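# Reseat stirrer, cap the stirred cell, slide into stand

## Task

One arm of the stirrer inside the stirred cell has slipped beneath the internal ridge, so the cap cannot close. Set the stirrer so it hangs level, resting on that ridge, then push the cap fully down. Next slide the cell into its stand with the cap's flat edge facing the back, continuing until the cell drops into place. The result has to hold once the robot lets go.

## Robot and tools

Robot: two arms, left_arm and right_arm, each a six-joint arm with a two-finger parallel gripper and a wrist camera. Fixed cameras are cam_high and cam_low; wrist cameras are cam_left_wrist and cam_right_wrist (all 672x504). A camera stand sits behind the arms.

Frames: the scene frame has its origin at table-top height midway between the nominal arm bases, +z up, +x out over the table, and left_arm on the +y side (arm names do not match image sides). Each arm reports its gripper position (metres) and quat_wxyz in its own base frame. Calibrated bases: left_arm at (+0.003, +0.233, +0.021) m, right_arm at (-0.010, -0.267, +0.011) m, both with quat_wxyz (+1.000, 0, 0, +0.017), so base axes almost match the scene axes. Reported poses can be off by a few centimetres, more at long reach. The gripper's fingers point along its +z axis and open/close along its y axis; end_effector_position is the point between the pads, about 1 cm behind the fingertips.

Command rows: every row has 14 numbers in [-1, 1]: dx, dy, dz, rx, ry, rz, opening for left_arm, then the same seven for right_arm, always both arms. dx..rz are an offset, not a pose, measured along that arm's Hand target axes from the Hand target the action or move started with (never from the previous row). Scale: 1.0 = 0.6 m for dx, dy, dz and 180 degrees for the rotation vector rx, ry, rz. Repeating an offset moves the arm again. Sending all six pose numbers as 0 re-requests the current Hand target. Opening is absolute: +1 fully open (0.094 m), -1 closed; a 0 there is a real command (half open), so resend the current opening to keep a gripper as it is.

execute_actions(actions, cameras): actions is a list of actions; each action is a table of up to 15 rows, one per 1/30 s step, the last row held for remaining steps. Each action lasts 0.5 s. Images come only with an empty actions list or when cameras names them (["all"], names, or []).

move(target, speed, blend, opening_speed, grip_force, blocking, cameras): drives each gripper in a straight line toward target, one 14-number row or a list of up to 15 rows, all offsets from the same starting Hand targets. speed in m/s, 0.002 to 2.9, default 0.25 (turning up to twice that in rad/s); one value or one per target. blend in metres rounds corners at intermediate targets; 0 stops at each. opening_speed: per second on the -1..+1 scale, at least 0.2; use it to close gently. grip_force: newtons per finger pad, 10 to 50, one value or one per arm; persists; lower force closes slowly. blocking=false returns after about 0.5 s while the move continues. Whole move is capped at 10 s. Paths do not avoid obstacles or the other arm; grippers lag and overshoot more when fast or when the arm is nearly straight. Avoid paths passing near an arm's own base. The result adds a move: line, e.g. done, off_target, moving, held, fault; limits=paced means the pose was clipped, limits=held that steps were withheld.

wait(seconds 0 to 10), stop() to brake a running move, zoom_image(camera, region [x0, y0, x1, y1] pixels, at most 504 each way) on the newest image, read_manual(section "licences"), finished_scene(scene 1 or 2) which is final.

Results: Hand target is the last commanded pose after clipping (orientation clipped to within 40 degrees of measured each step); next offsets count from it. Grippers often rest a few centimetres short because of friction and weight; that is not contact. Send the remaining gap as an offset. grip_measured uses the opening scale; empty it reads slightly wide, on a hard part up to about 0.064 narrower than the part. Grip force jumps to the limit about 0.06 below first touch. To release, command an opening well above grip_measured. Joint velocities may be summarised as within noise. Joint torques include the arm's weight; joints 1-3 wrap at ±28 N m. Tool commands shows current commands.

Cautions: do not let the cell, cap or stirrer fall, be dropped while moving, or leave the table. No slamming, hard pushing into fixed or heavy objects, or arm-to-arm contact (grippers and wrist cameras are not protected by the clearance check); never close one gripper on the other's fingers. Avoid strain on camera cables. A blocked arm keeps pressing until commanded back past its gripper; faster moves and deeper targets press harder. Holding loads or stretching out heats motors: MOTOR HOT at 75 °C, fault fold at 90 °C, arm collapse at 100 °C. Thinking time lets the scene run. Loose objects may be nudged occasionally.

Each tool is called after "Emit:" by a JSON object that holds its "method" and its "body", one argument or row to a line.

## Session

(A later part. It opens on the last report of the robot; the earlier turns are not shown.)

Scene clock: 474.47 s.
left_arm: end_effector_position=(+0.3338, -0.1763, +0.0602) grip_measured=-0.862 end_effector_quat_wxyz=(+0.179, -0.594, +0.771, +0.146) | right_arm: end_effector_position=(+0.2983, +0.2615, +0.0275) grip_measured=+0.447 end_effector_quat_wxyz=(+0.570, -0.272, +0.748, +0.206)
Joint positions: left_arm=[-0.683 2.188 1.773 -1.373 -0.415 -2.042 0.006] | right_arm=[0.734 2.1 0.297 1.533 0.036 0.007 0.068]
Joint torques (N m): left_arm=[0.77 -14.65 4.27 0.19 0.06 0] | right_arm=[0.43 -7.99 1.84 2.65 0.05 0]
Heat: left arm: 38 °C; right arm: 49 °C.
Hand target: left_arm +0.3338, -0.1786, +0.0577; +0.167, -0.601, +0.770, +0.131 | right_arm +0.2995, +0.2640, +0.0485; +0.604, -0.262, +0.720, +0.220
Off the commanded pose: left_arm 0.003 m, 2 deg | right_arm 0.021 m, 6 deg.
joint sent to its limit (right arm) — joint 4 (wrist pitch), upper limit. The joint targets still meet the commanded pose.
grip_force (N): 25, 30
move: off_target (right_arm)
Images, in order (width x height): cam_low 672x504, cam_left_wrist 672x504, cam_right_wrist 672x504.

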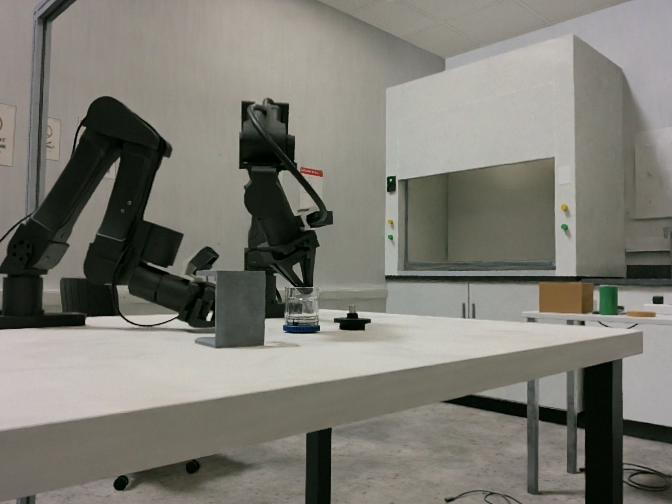

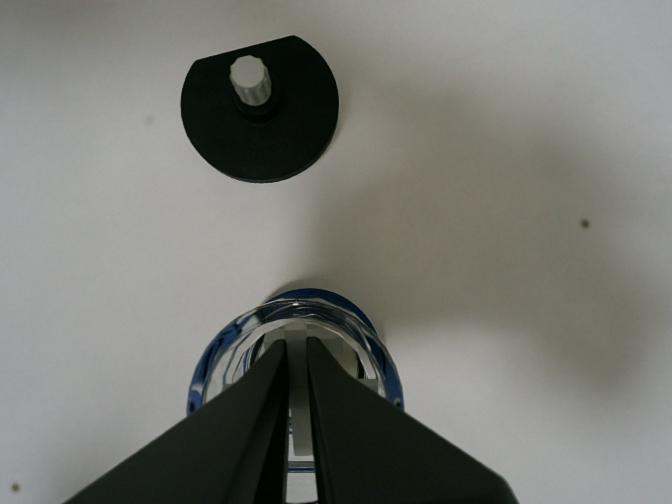

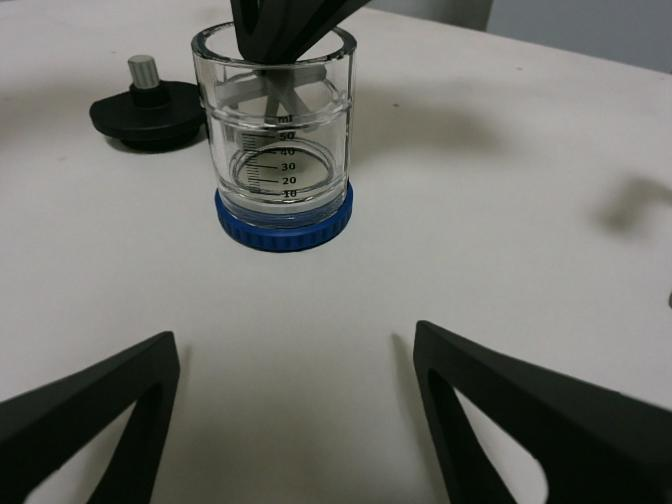

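Emit:
{"method": "move", "body": {
  "target": [-0.013,0,-0.030,0,0,0,-0.95,0,0,0,0,0,0,0.45],
  "speed": 0.03,
  "cameras": ["cam_low","cam_left_wrist","cam_right_wrist"]
}}

Emit:
{"method": "zoom_image", "body": {
  "camera": "cam_right_wrist",
  "region": [180, 0, 390, 210]
}}

Emit:
{"method": "zoom_image", "body": {
  "camera": "cam_low",
  "region": [260, 260, 330, 340]
}}

Scene clock: 479.50 s.
left_arm: end_effector_position=(+0.3329, -0.1781, +0.0612) grip_measured=-0.862 end_effector_quat_wxyz=(+0.169, -0.598, +0.770, +0.143) | right_arm: end_effector_position=(+0.2983, +0.2615, +0.0275) grip_measured=+0.447 end_effector_quat_wxyz=(+0.570, -0.272, +0.748, +0.206)
Joint positions: left_arm=[-0.679 2.187 1.781 -1.379 -0.395 -2.041 0.006] | right_arm=[0.734 2.1 0.297 1.533 0.036 0.007 0.068]
Joint torques (N m): left_arm=[0.39 -16.06 8.06 -0.53 -0.16 -0.01] | right_arm=[0.39 -8.01 1.83 2.65 0.05 0.01]
Heat: left arm: 39 °C; right arm: 49 °C.
Hand target: left_arm +0.3338, -0.1790, +0.0774; +0.167, -0.601, +0.771, +0.130 | right_arm +0.2995, +0.2640, +0.0485; +0.604, -0.262, +0.720, +0.220
Off the commanded pose: left_arm 0.016 m, 2 deg | right_arm 0.021 m, 6 deg.
joint sent to its limit (right arm) — joint 4 (wrist pitch), upper limit. The joint targets still meet the commanded pose.
grip_force (N): 25, 30
move: off_target (left_arm, right_arm)
Images, in order (width x height): cam_low 672x504, cam_left_wrist 672x504, cam_right_wrist 672x504.

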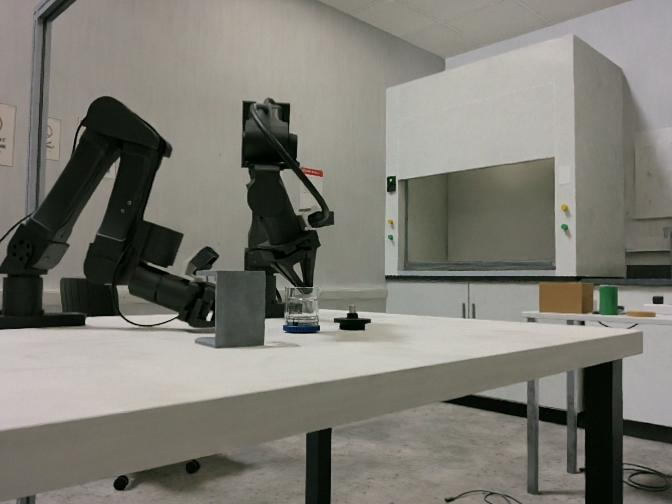

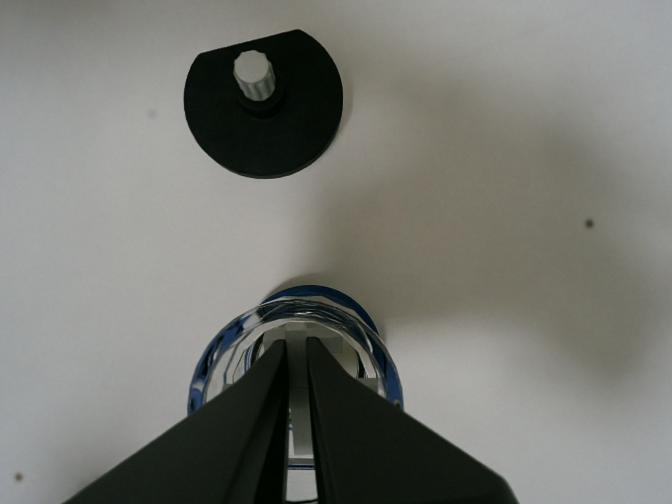

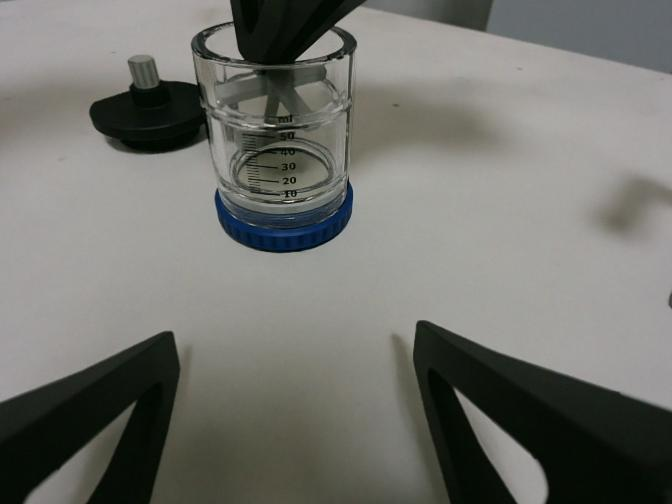

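Scaled by 2.400 from the camera's 672x504 image, which has a finer 960x720 frame.

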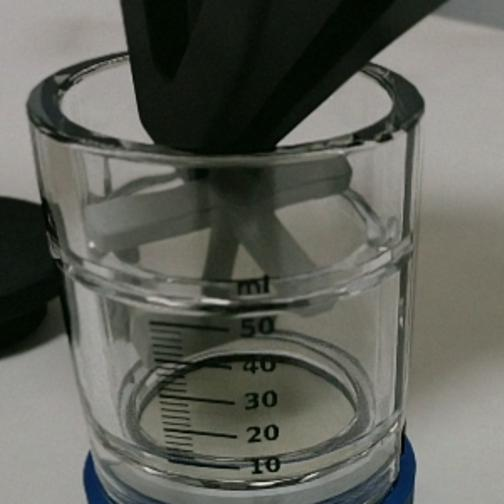

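Scaled by 6.300 from the camera's 672x504 image, which has a finer 960x720 frame.

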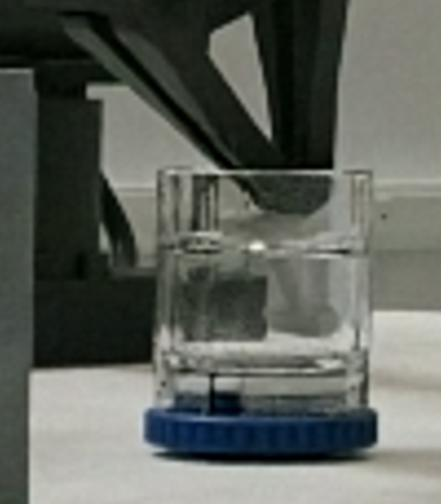

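Emit:
{"method": "move", "body": {
  "target": [-0.004,0,-0.009,0,0,0,-0.95,0,0,0,0,0,0,0.45],
  "speed": 0.03,
  "cameras": ["cam_low","cam_left_wrist","cam_right_wrist"]
}}

Emit:
{"method": "zoom_image", "body": {
  "camera": "cam_right_wrist",
  "region": [180, 0, 390, 210]
}}

Emit:
{"method": "zoom_image", "body": {
  "camera": "cam_low",
  "region": [260, 260, 330, 340]
}}

Scene clock: 483.83 s.
left_arm: end_effector_position=(+0.3313, -0.1792, +0.0644) grip_measured=-0.862 end_effector_quat_wxyz=(+0.163, -0.598, +0.771, +0.144) | right_arm: end_effector_position=(+0.2983, +0.2615, +0.0275) grip_measured=+0.447 end_effector_quat_wxyz=(+0.570, -0.272, +0.748, +0.206)
Joint positions: left_arm=[-0.679 2.187 1.796 -1.398 -0.384 -2.041 0.006] | right_arm=[0.734 2.1 0.297 1.533 0.036 0.007 0.068]
Joint torques (N m): left_arm=[0.36 -16.36 8.29 -0.59 -0.26 -0.02] | right_arm=[0.38 -7.98 1.84 2.66 0.06 0.02]
Heat: left arm: 40 °C; right arm: 49 °C.
Hand target: left_arm +0.3338, -0.1790, +0.0833; +0.167, -0.601, +0.771, +0.130 | right_arm +0.2995, +0.2640, +0.0485; +0.604, -0.262, +0.720, +0.220
Off the commanded pose: left_arm 0.019 m, 2 deg | right_arm 0.021 m, 6 deg.
joint sent to its limit (right arm) — joint 4 (wrist pitch), upper limit. The joint targets still meet the commanded pose.
grip_force (N): 25, 30
move: off_target (left_arm, right_arm)
Images, in order (width x height): cam_low 672x504, cam_left_wrist 672x504, cam_right_wrist 672x504.

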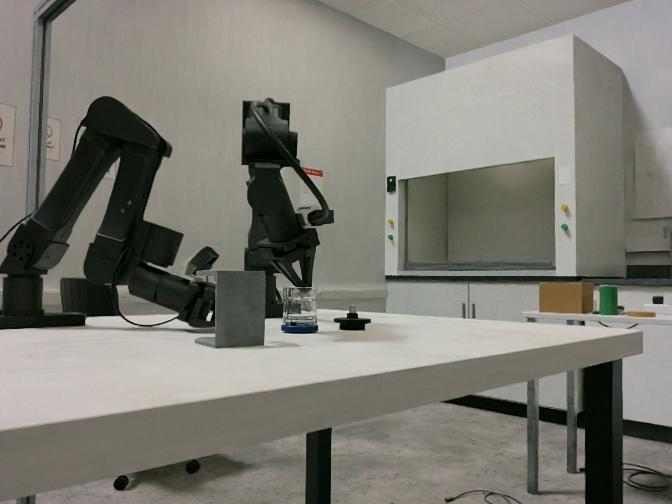

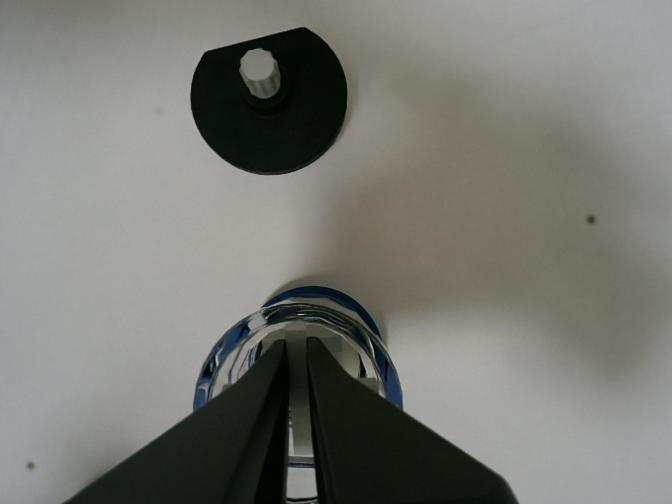

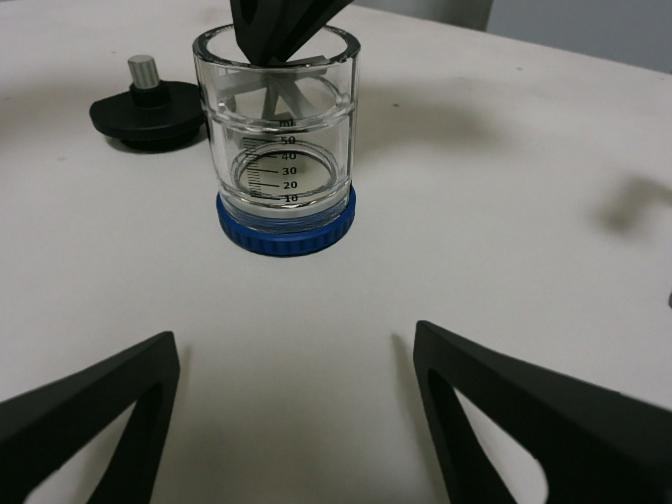

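Scaled by 2.400 from the camera's 672x504 image, which has a finer 960x720 frame.

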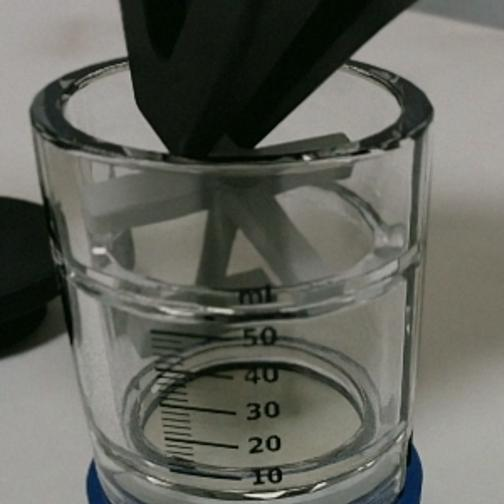

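Scaled by 6.300 from the camera's 672x504 image, which has a finer 960x720 frame.

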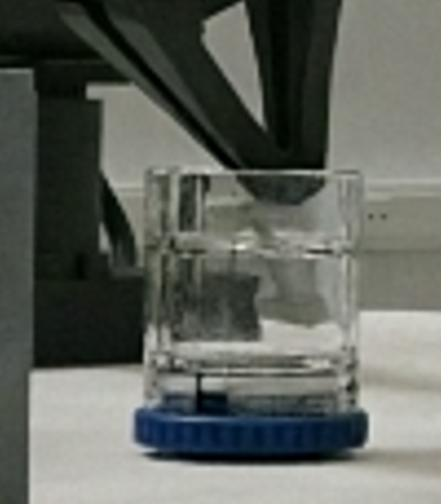

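Emit:
{"method": "move", "body": {
  "target": [-0.003,0,-0.008,0,0,0,-0.95,0,0,0,0,0,0,0.45],
  "speed": 0.03,
  "cameras": ["cam_low","cam_left_wrist","cam_right_wrist"]
}}

Emit:
{"method": "zoom_image", "body": {
  "camera": "cam_right_wrist",
  "region": [180, 0, 390, 210]
}}

Emit:
{"method": "zoom_image", "body": {
  "camera": "cam_low",
  "region": [260, 260, 330, 340]
}}

Scene clock: 488.77 s.
left_arm: end_effector_position=(+0.3311, -0.1792, +0.0691) grip_measured=-0.862 end_effector_quat_wxyz=(+0.162, -0.598, +0.771, +0.146) | right_arm: end_effector_position=(+0.2983, +0.2615, +0.0275) grip_measured=+0.447 end_effector_quat_wxyz=(+0.570, -0.272, +0.748, +0.206)
Joint positions: left_arm=[-0.679 2.187 1.815 -1.42 -0.383 -2.041 0.006] | right_arm=[0.734 2.1 0.297 1.533 0.036 0.007 0.068]
Joint torques (N m): left_arm=[0.35 -16.43 8.39 -0.57 -0.26 -0.03] | right_arm=[0.4 -8.03 1.83 2.66 0.05 0.01]
Heat: left arm: 40 °C; right arm: 49 °C.
Hand target: left_arm +0.3336, -0.1793, +0.0884; +0.167, -0.601, +0.771, +0.131 | right_arm +0.2995, +0.2640, +0.0485; +0.604, -0.262, +0.720, +0.220
Off the commanded pose: left_arm 0.019 m, 2 deg | right_arm 0.021 m, 6 deg.
joint sent to its limit (right arm) — joint 4 (wrist pitch), upper limit. The joint targets still meet the commanded pose.
grip_force (N): 25, 30
move: off_target (left_arm, right_arm)
Images, in order (width x height): cam_low 672x504, cam_left_wrist 672x504, cam_right_wrist 672x504.

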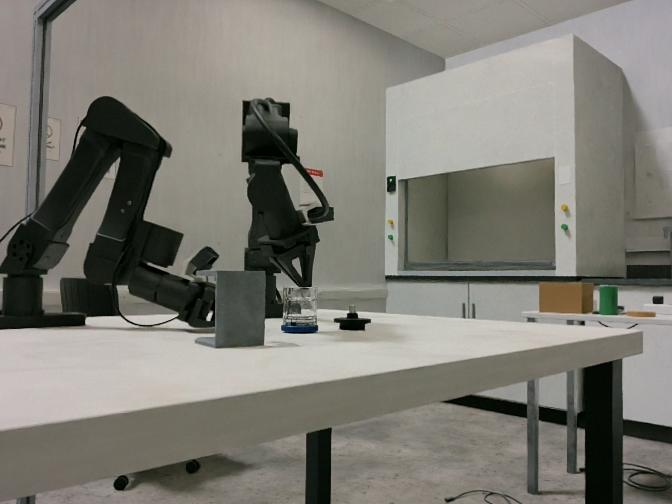

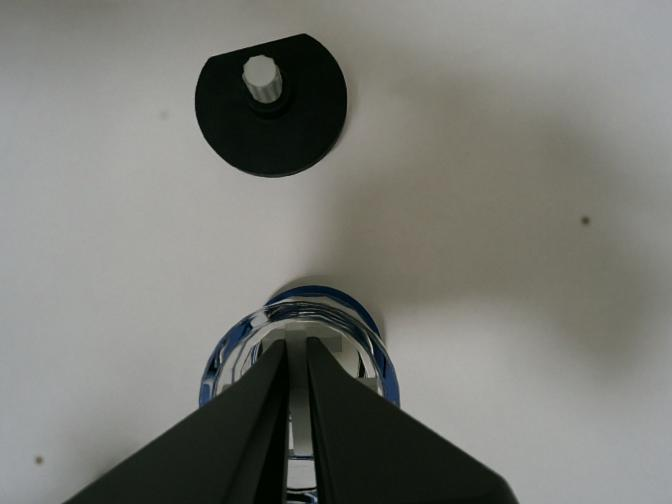

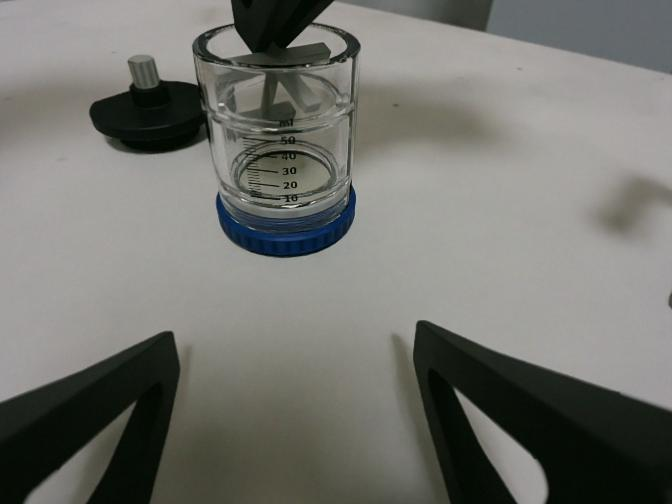

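Scaled by 2.400 from the camera's 672x504 image, which has a finer 960x720 frame.

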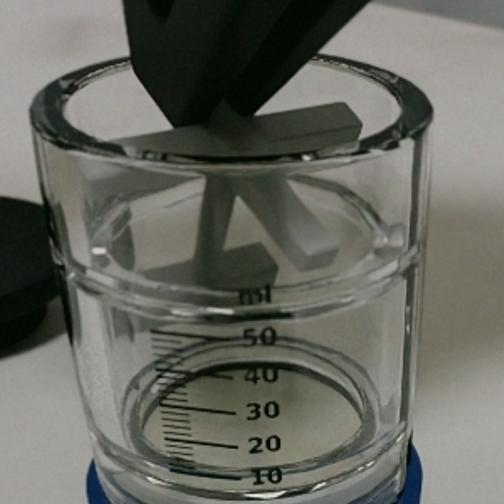

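Scaled by 6.300 from the camera's 672x504 image, which has a finer 960x720 frame.

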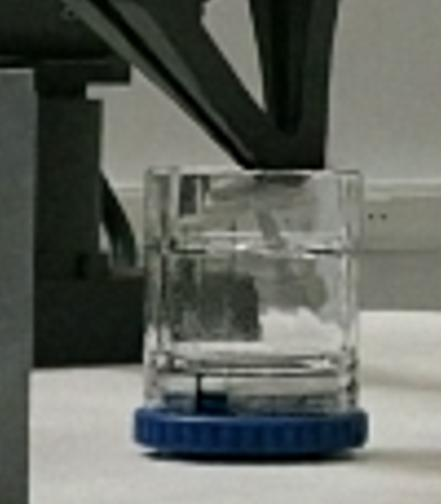

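Emit:
{"method": "move", "body": {
  "target": [
    [-0.004,0,-0.012,0,0,0,-0.95,0,0,0,0,0,0,0.45],
    [-0.004,0,-0.012,0,0.085,0,-0.95,0,0,0,0,0,0,0.45]
  ],
  "speed": 0.04,
  "cameras": ["cam_low","cam_left_wrist","cam_right_wrist","cam_high"]
}}

Emit:
{"method": "zoom_image", "body": {
  "camera": "cam_right_wrist",
  "region": [180, 0, 390, 210]
}}

Emit:
{"method": "zoom_image", "body": {
  "camera": "cam_left_wrist",
  "region": [180, 240, 400, 460]
}}

Emit:
{"method": "zoom_image", "body": {
  "camera": "cam_low",
  "region": [260, 260, 330, 340]
}}

Scene clock: 501.83 s.
left_arm: end_effector_position=(+0.3309, -0.1799, +0.0810) grip_measured=-0.862 end_effector_quat_wxyz=(+0.055, -0.611, +0.786, +0.074) | right_arm: end_effector_position=(+0.2983, +0.2615, +0.0275) grip_measured=+0.447 end_effector_quat_wxyz=(+0.570, -0.272, +0.748, +0.206)
Joint positions: left_arm=[-0.574 2.087 1.767 -1.355 -0.153 -1.904 0.006] | right_arm=[0.734 2.1 0.297 1.533 0.036 0.007 0.068]
Joint torques (N m): left_arm=[0.39 -17.14 5.65 0.17 -0.04 -0.03] | right_arm=[0.39 -8.02 1.84 2.66 0.05 0.01]
Heat: left arm: 42 °C; right arm: 50 °C.
Hand target: left_arm +0.3334, -0.1801, +0.0959; +0.063, -0.613, +0.786, +0.049 | right_arm +0.2995, +0.2640, +0.0485; +0.604, -0.262, +0.720, +0.220
Off the commanded pose: left_arm 0.015 m, 3 deg | right_arm 0.021 m, 6 deg.
joint sent to its limit (right arm) — joint 4 (wrist pitch), upper limit. The joint targets still meet the commanded pose.
grip_force (N): 25, 30
move: off_target (left_arm, right_arm)

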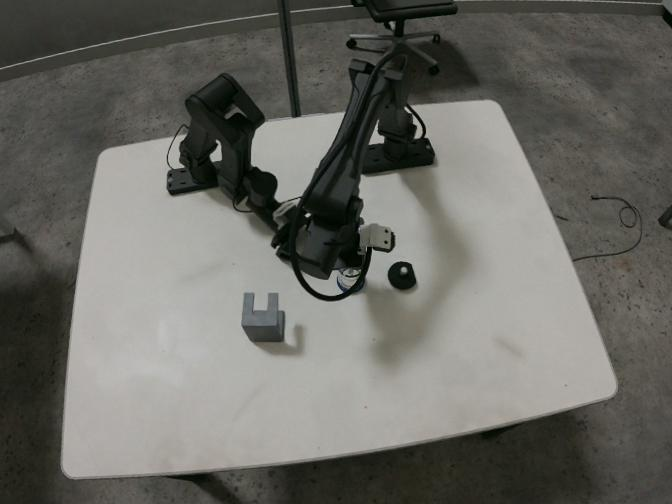

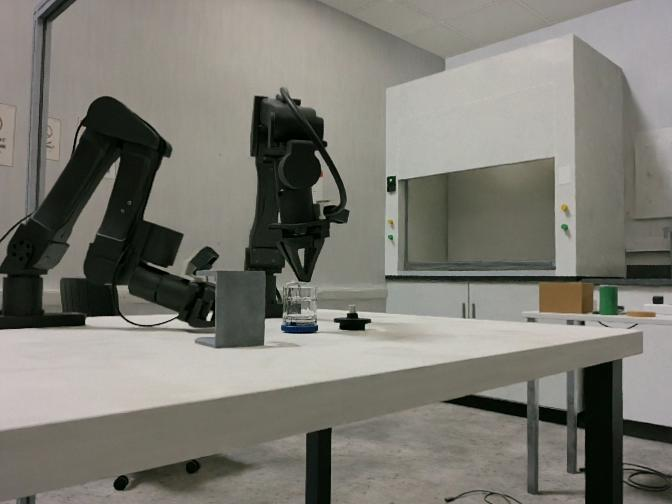

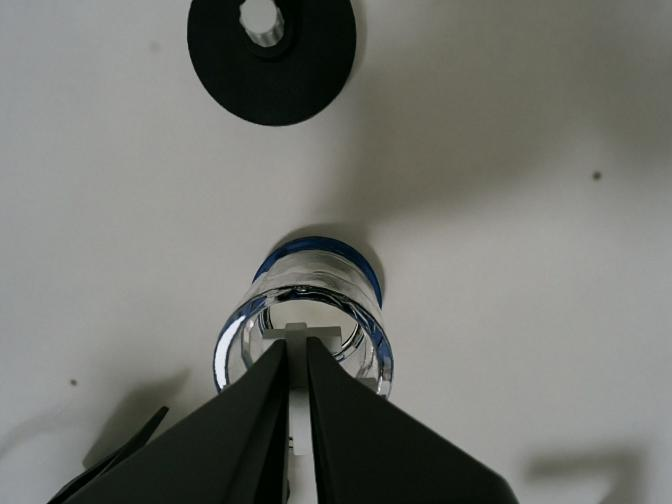

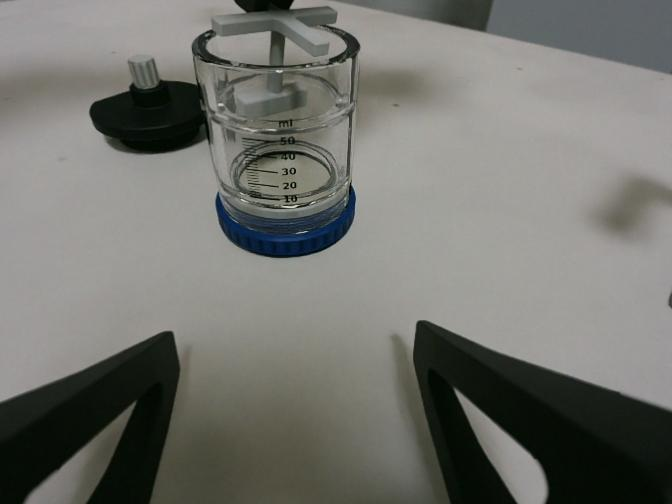

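Scaled by 2.400 from the camera's 672x504 image, which has a finer 960x720 frame.

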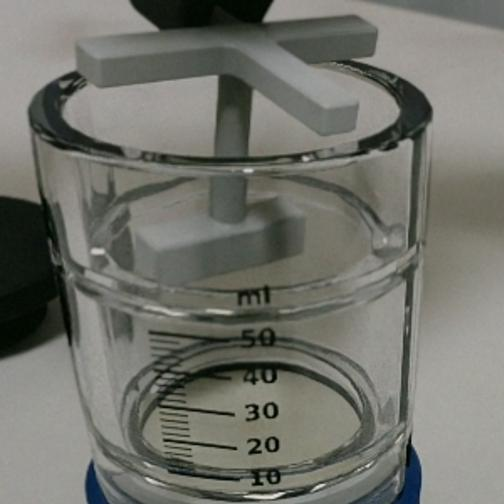

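Scaled by 2.291 from the camera's 672x504 image, which has a finer 960x720 frame.

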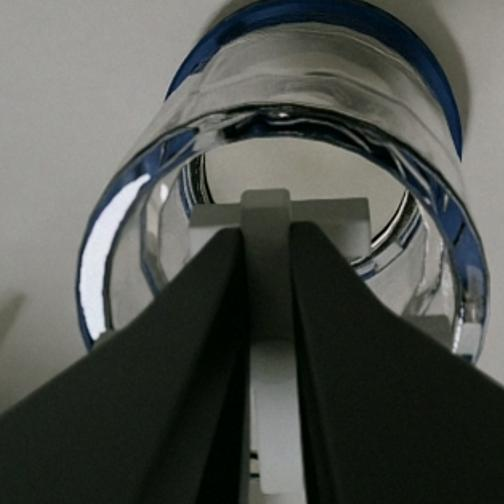

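Scaled by 6.300 from the camera's 672x504 image, which has a finer 960x720 frame.

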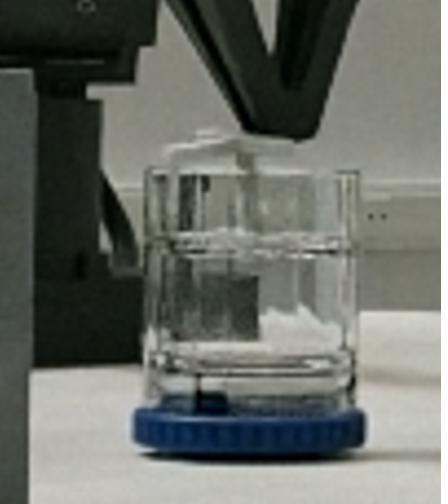

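Emit:
{"method": "move", "body": {
  "target": [0.008,0,0.052,0,0,0,-0.95,0,0,0,0,0,0,0.45],
  "speed": 0.04,
  "cameras": ["cam_low","cam_left_wrist","cam_right_wrist"]
}}

Emit:
{"method": "zoom_image", "body": {
  "camera": "cam_right_wrist",
  "region": [180, 0, 390, 210]
}}

Emit:
{"method": "zoom_image", "body": {
  "camera": "cam_left_wrist",
  "region": [180, 240, 400, 460]
}}

Emit:
{"method": "zoom_image", "body": {
  "camera": "cam_low",
  "region": [260, 260, 330, 340]
}}

Scene clock: 519.83 s.
left_arm: end_effector_position=(+0.3286, -0.1792, +0.0601) grip_measured=-0.862 end_effector_quat_wxyz=(+0.056, -0.611, +0.787, +0.068) | right_arm: end_effector_position=(+0.2983, +0.2615, +0.0275) grip_measured=+0.447 end_effector_quat_wxyz=(+0.570, -0.272, +0.748, +0.206)
Joint positions: left_arm=[-0.574 2.075 1.667 -1.254 -0.15 -1.901 0.006] | right_arm=[0.734 2.1 0.297 1.533 0.036 0.007 0.068]
Joint torques (N m): left_arm=[0.51 -14.57 5.16 0.36 -0.12 0.02] | right_arm=[0.4 -7.98 1.83 2.66 0.05 0.01]
Heat: left arm: 46 °C; right arm: 51 °C.
Hand target: left_arm +0.3334, -0.1799, +0.0643; +0.062, -0.613, +0.786, +0.049 | right_arm +0.2995, +0.2640, +0.0485; +0.604, -0.262, +0.720, +0.220
Off the commanded pose: left_arm 0.007 m, 2 deg | right_arm 0.021 m, 6 deg.
joint sent to its limit (right arm) — joint 4 (wrist pitch), upper limit. The joint targets still meet the commanded pose.
grip_force (N): 25, 30
move: off_target (right_arm)
Images, in order (width x height): cam_low 672x504, cam_left_wrist 672x504, cam_right_wrist 672x504.

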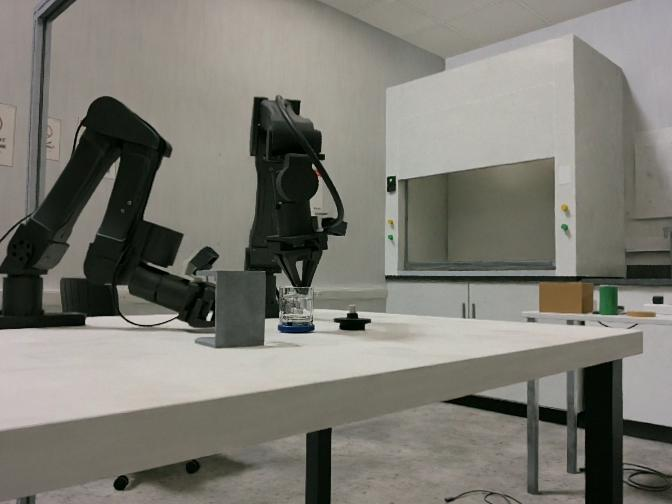

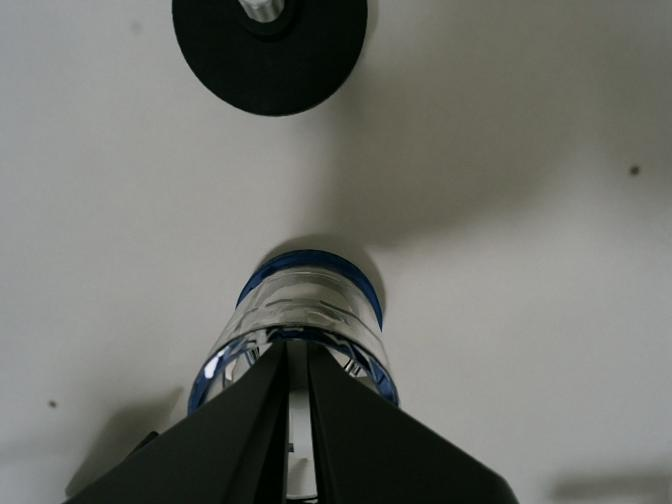

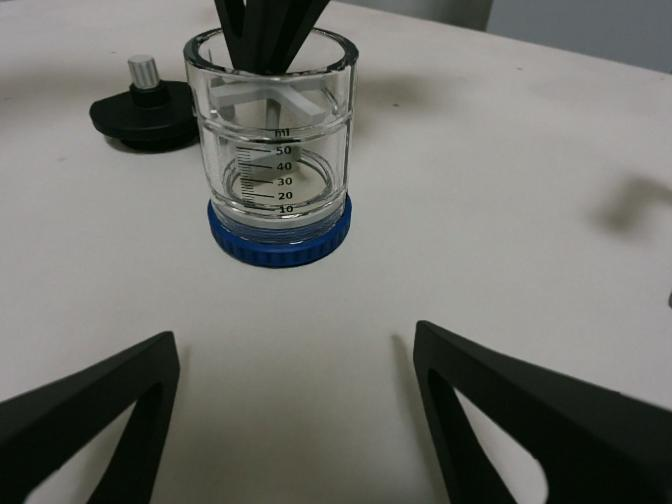

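Scaled by 2.400 from the camera's 672x504 image, which has a finer 960x720 frame.

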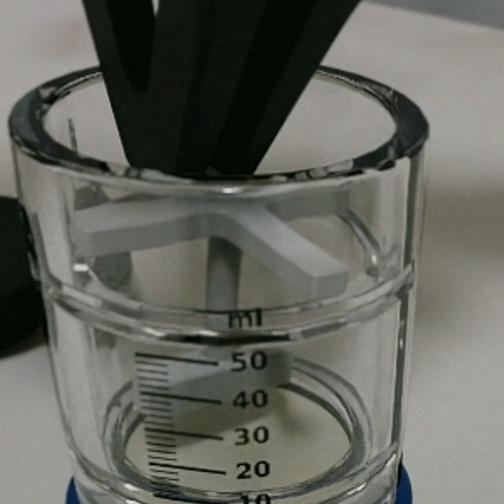

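Scaled by 2.291 from the camera's 672x504 image, which has a finer 960x720 frame.

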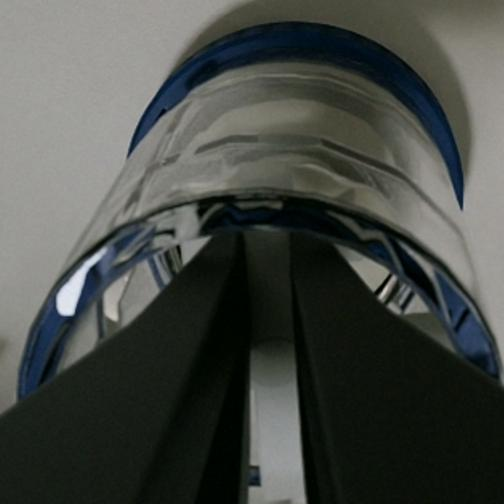

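Scaled by 6.300 from the camera's 672x504 image, which has a finer 960x720 frame.

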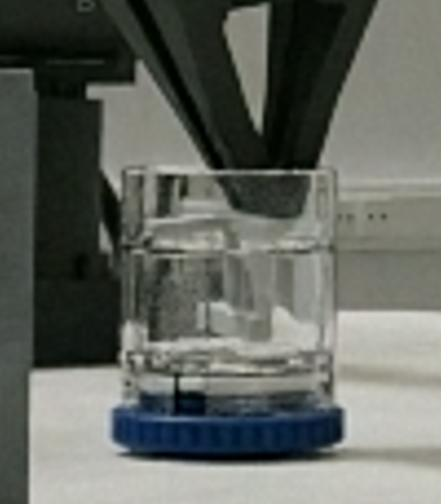

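Emit:
{"method": "move", "body": {
  "target": [-0.007,0,0.000,0,0,0,-0.95,0,0,0,0,0,0,0.45],
  "speed": 0.04,
  "cameras": ["cam_low","cam_left_wrist","cam_right_wrist"]
}}

Emit:
{"method": "zoom_image", "body": {
  "camera": "cam_right_wrist",
  "region": [180, 0, 390, 210]
}}

Emit:
{"method": "zoom_image", "body": {
  "camera": "cam_left_wrist",
  "region": [180, 240, 400, 460]
}}

Emit:
{"method": "zoom_image", "body": {
  "camera": "cam_low",
  "region": [260, 260, 330, 340]
}}

Scene clock: 529.57 s.
left_arm: end_effector_position=(+0.3285, -0.1776, +0.0590) grip_measured=-0.862 end_effector_quat_wxyz=(+0.051, -0.610, +0.788, +0.068) | right_arm: end_effector_position=(+0.2983, +0.2615, +0.0275) grip_measured=+0.447 end_effector_quat_wxyz=(+0.570, -0.272, +0.748, +0.206)
Joint positions: left_arm=[-0.567 2.075 1.663 -1.253 -0.143 -1.892 0.006] | right_arm=[0.734 2.1 0.297 1.533 0.036 0.007 0.068]
Joint torques (N m): left_arm=[0.72 -15.17 5 0.38 -0.2 0.01] | right_arm=[0.39 -7.99 1.84 2.66 0.05 0.02]
Heat: left arm: 44 °C; right arm: 51 °C.
Hand target: left_arm +0.3344, -0.1758, +0.0650; +0.063, -0.613, +0.786, +0.050 | right_arm +0.2995, +0.2640, +0.0485; +0.604, -0.262, +0.720, +0.220
Off the commanded pose: left_arm 0.009 m, 3 deg | right_arm 0.021 m, 6 deg.
joint sent to its limit (right arm) — joint 4 (wrist pitch), upper limit. The joint targets still meet the commanded pose.
grip_force (N): 25, 30
move: off_target (left_arm, right_arm)
Images, in order (width x height): cam_low 672x504, cam_left_wrist 672x504, cam_right_wrist 672x504.

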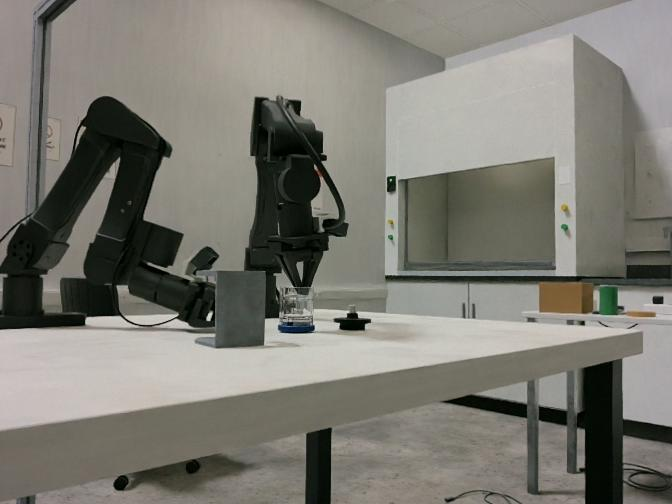

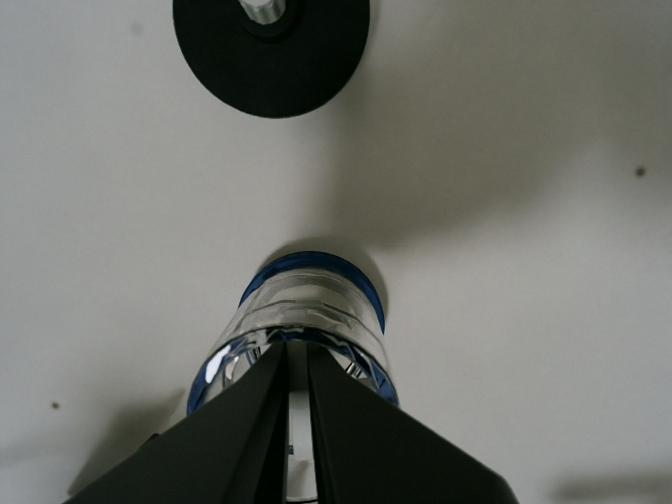

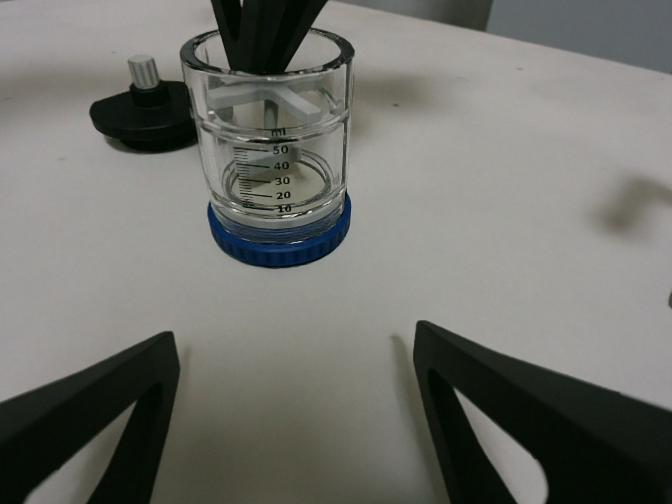

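Scaled by 2.400 from the camera's 672x504 image, which has a finer 960x720 frame.

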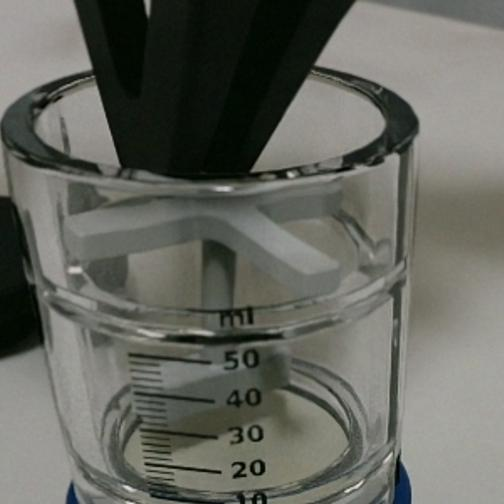

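Scaled by 2.291 from the camera's 672x504 image, which has a finer 960x720 frame.

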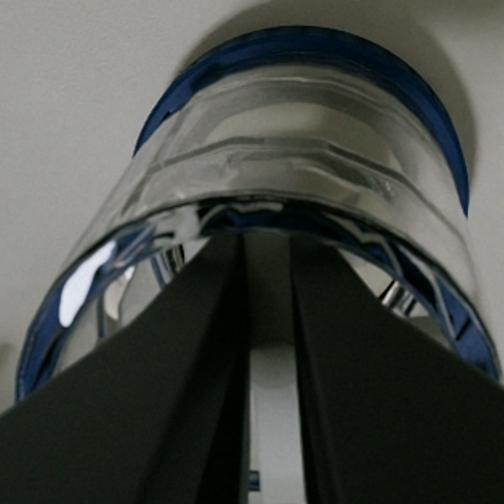

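Scaled by 6.300 from the camera's 672x504 image, which has a finer 960x720 frame.

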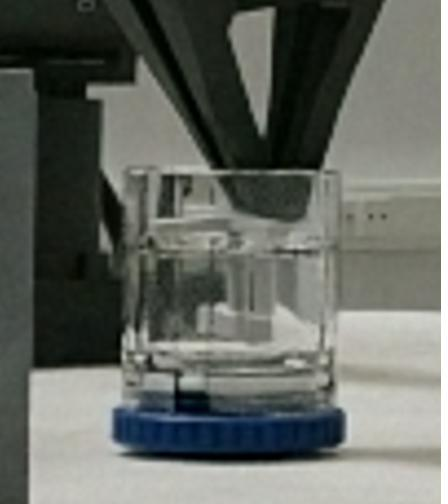

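Emit:
{"method": "move", "body": {
  "target": [0.010,0,0.002,0,0,0,-0.95,0,0,0,0,0,0,0.45],
  "speed": 0.04,
  "cameras": ["cam_low","cam_left_wrist","cam_right_wrist"]
}}

Emit:
{"method": "zoom_image", "body": {
  "camera": "cam_right_wrist",
  "region": [180, 0, 390, 210]
}}

Emit:
{"method": "zoom_image", "body": {
  "camera": "cam_left_wrist",
  "region": [180, 280, 400, 500]
}}

Scene clock: 544.40 s.
left_arm: end_effector_position=(+0.3284, -0.1780, +0.0590) grip_measured=-0.862 end_effector_quat_wxyz=(+0.051, -0.610, +0.788, +0.068) | right_arm: end_effector_position=(+0.2983, +0.2615, +0.0275) grip_measured=+0.447 end_effector_quat_wxyz=(+0.570, -0.272, +0.748, +0.206)
Joint positions: left_arm=[-0.568 2.075 1.663 -1.252 -0.142 -1.892 0.006] | right_arm=[0.734 2.1 0.297 1.533 0.036 0.007 0.068]
Joint torques (N m): left_arm=[-0.42 -14.28 5.42 0.39 -0.18 -0.18] | right_arm=[0.39 -8.01 1.83 2.66 0.05 0.01]
Heat: left arm: 43 °C; right arm: 51 °C.
Hand target: left_arm +0.3330, -0.1814, +0.0628; +0.062, -0.613, +0.786, +0.050 | right_arm +0.2995, +0.2640, +0.0485; +0.604, -0.262, +0.720, +0.220
Off the commanded pose: left_arm 0.007 m, 2 deg | right_arm 0.021 m, 6 deg.
joint sent to its limit (right arm) — joint 4 (wrist pitch), upper limit. The joint targets still meet the commanded pose.
grip_force (N): 25, 30
move: off_target (right_arm)
Images, in order (width x height): cam_low 672x504, cam_left_wrist 672x504, cam_right_wrist 672x504.

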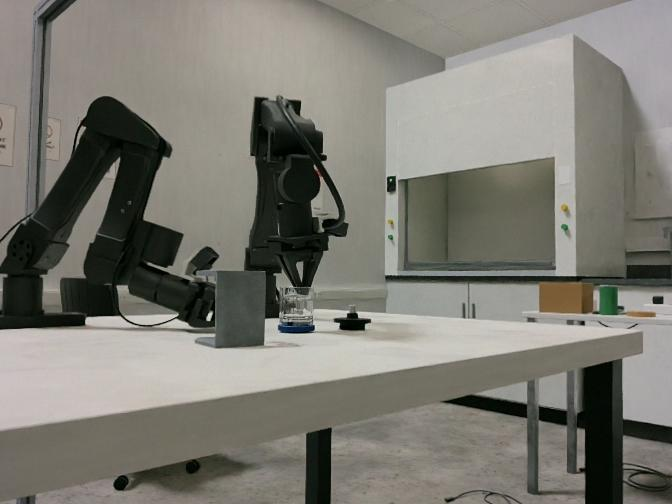

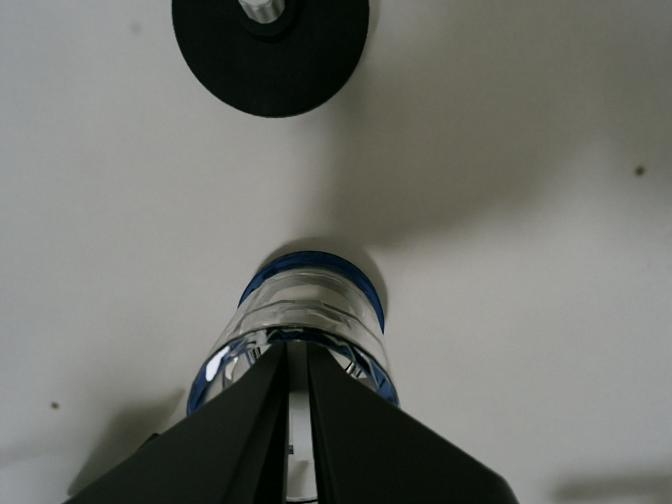

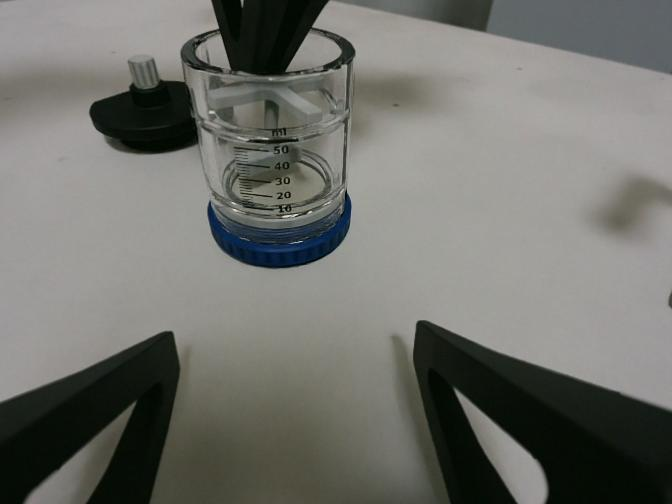

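Scaled by 2.400 from the camera's 672x504 image, which has a finer 960x720 frame.

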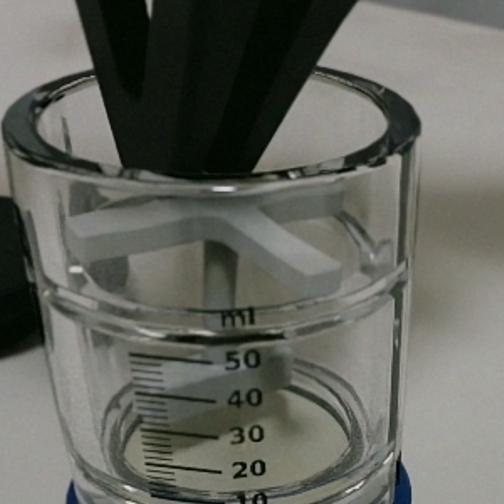

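Scaled by 2.291 from the camera's 672x504 image, which has a finer 960x720 frame.

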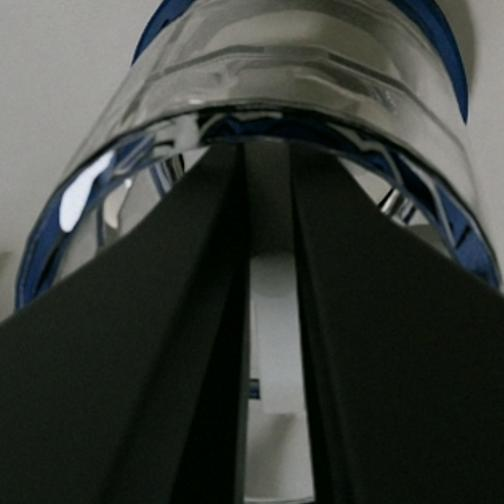

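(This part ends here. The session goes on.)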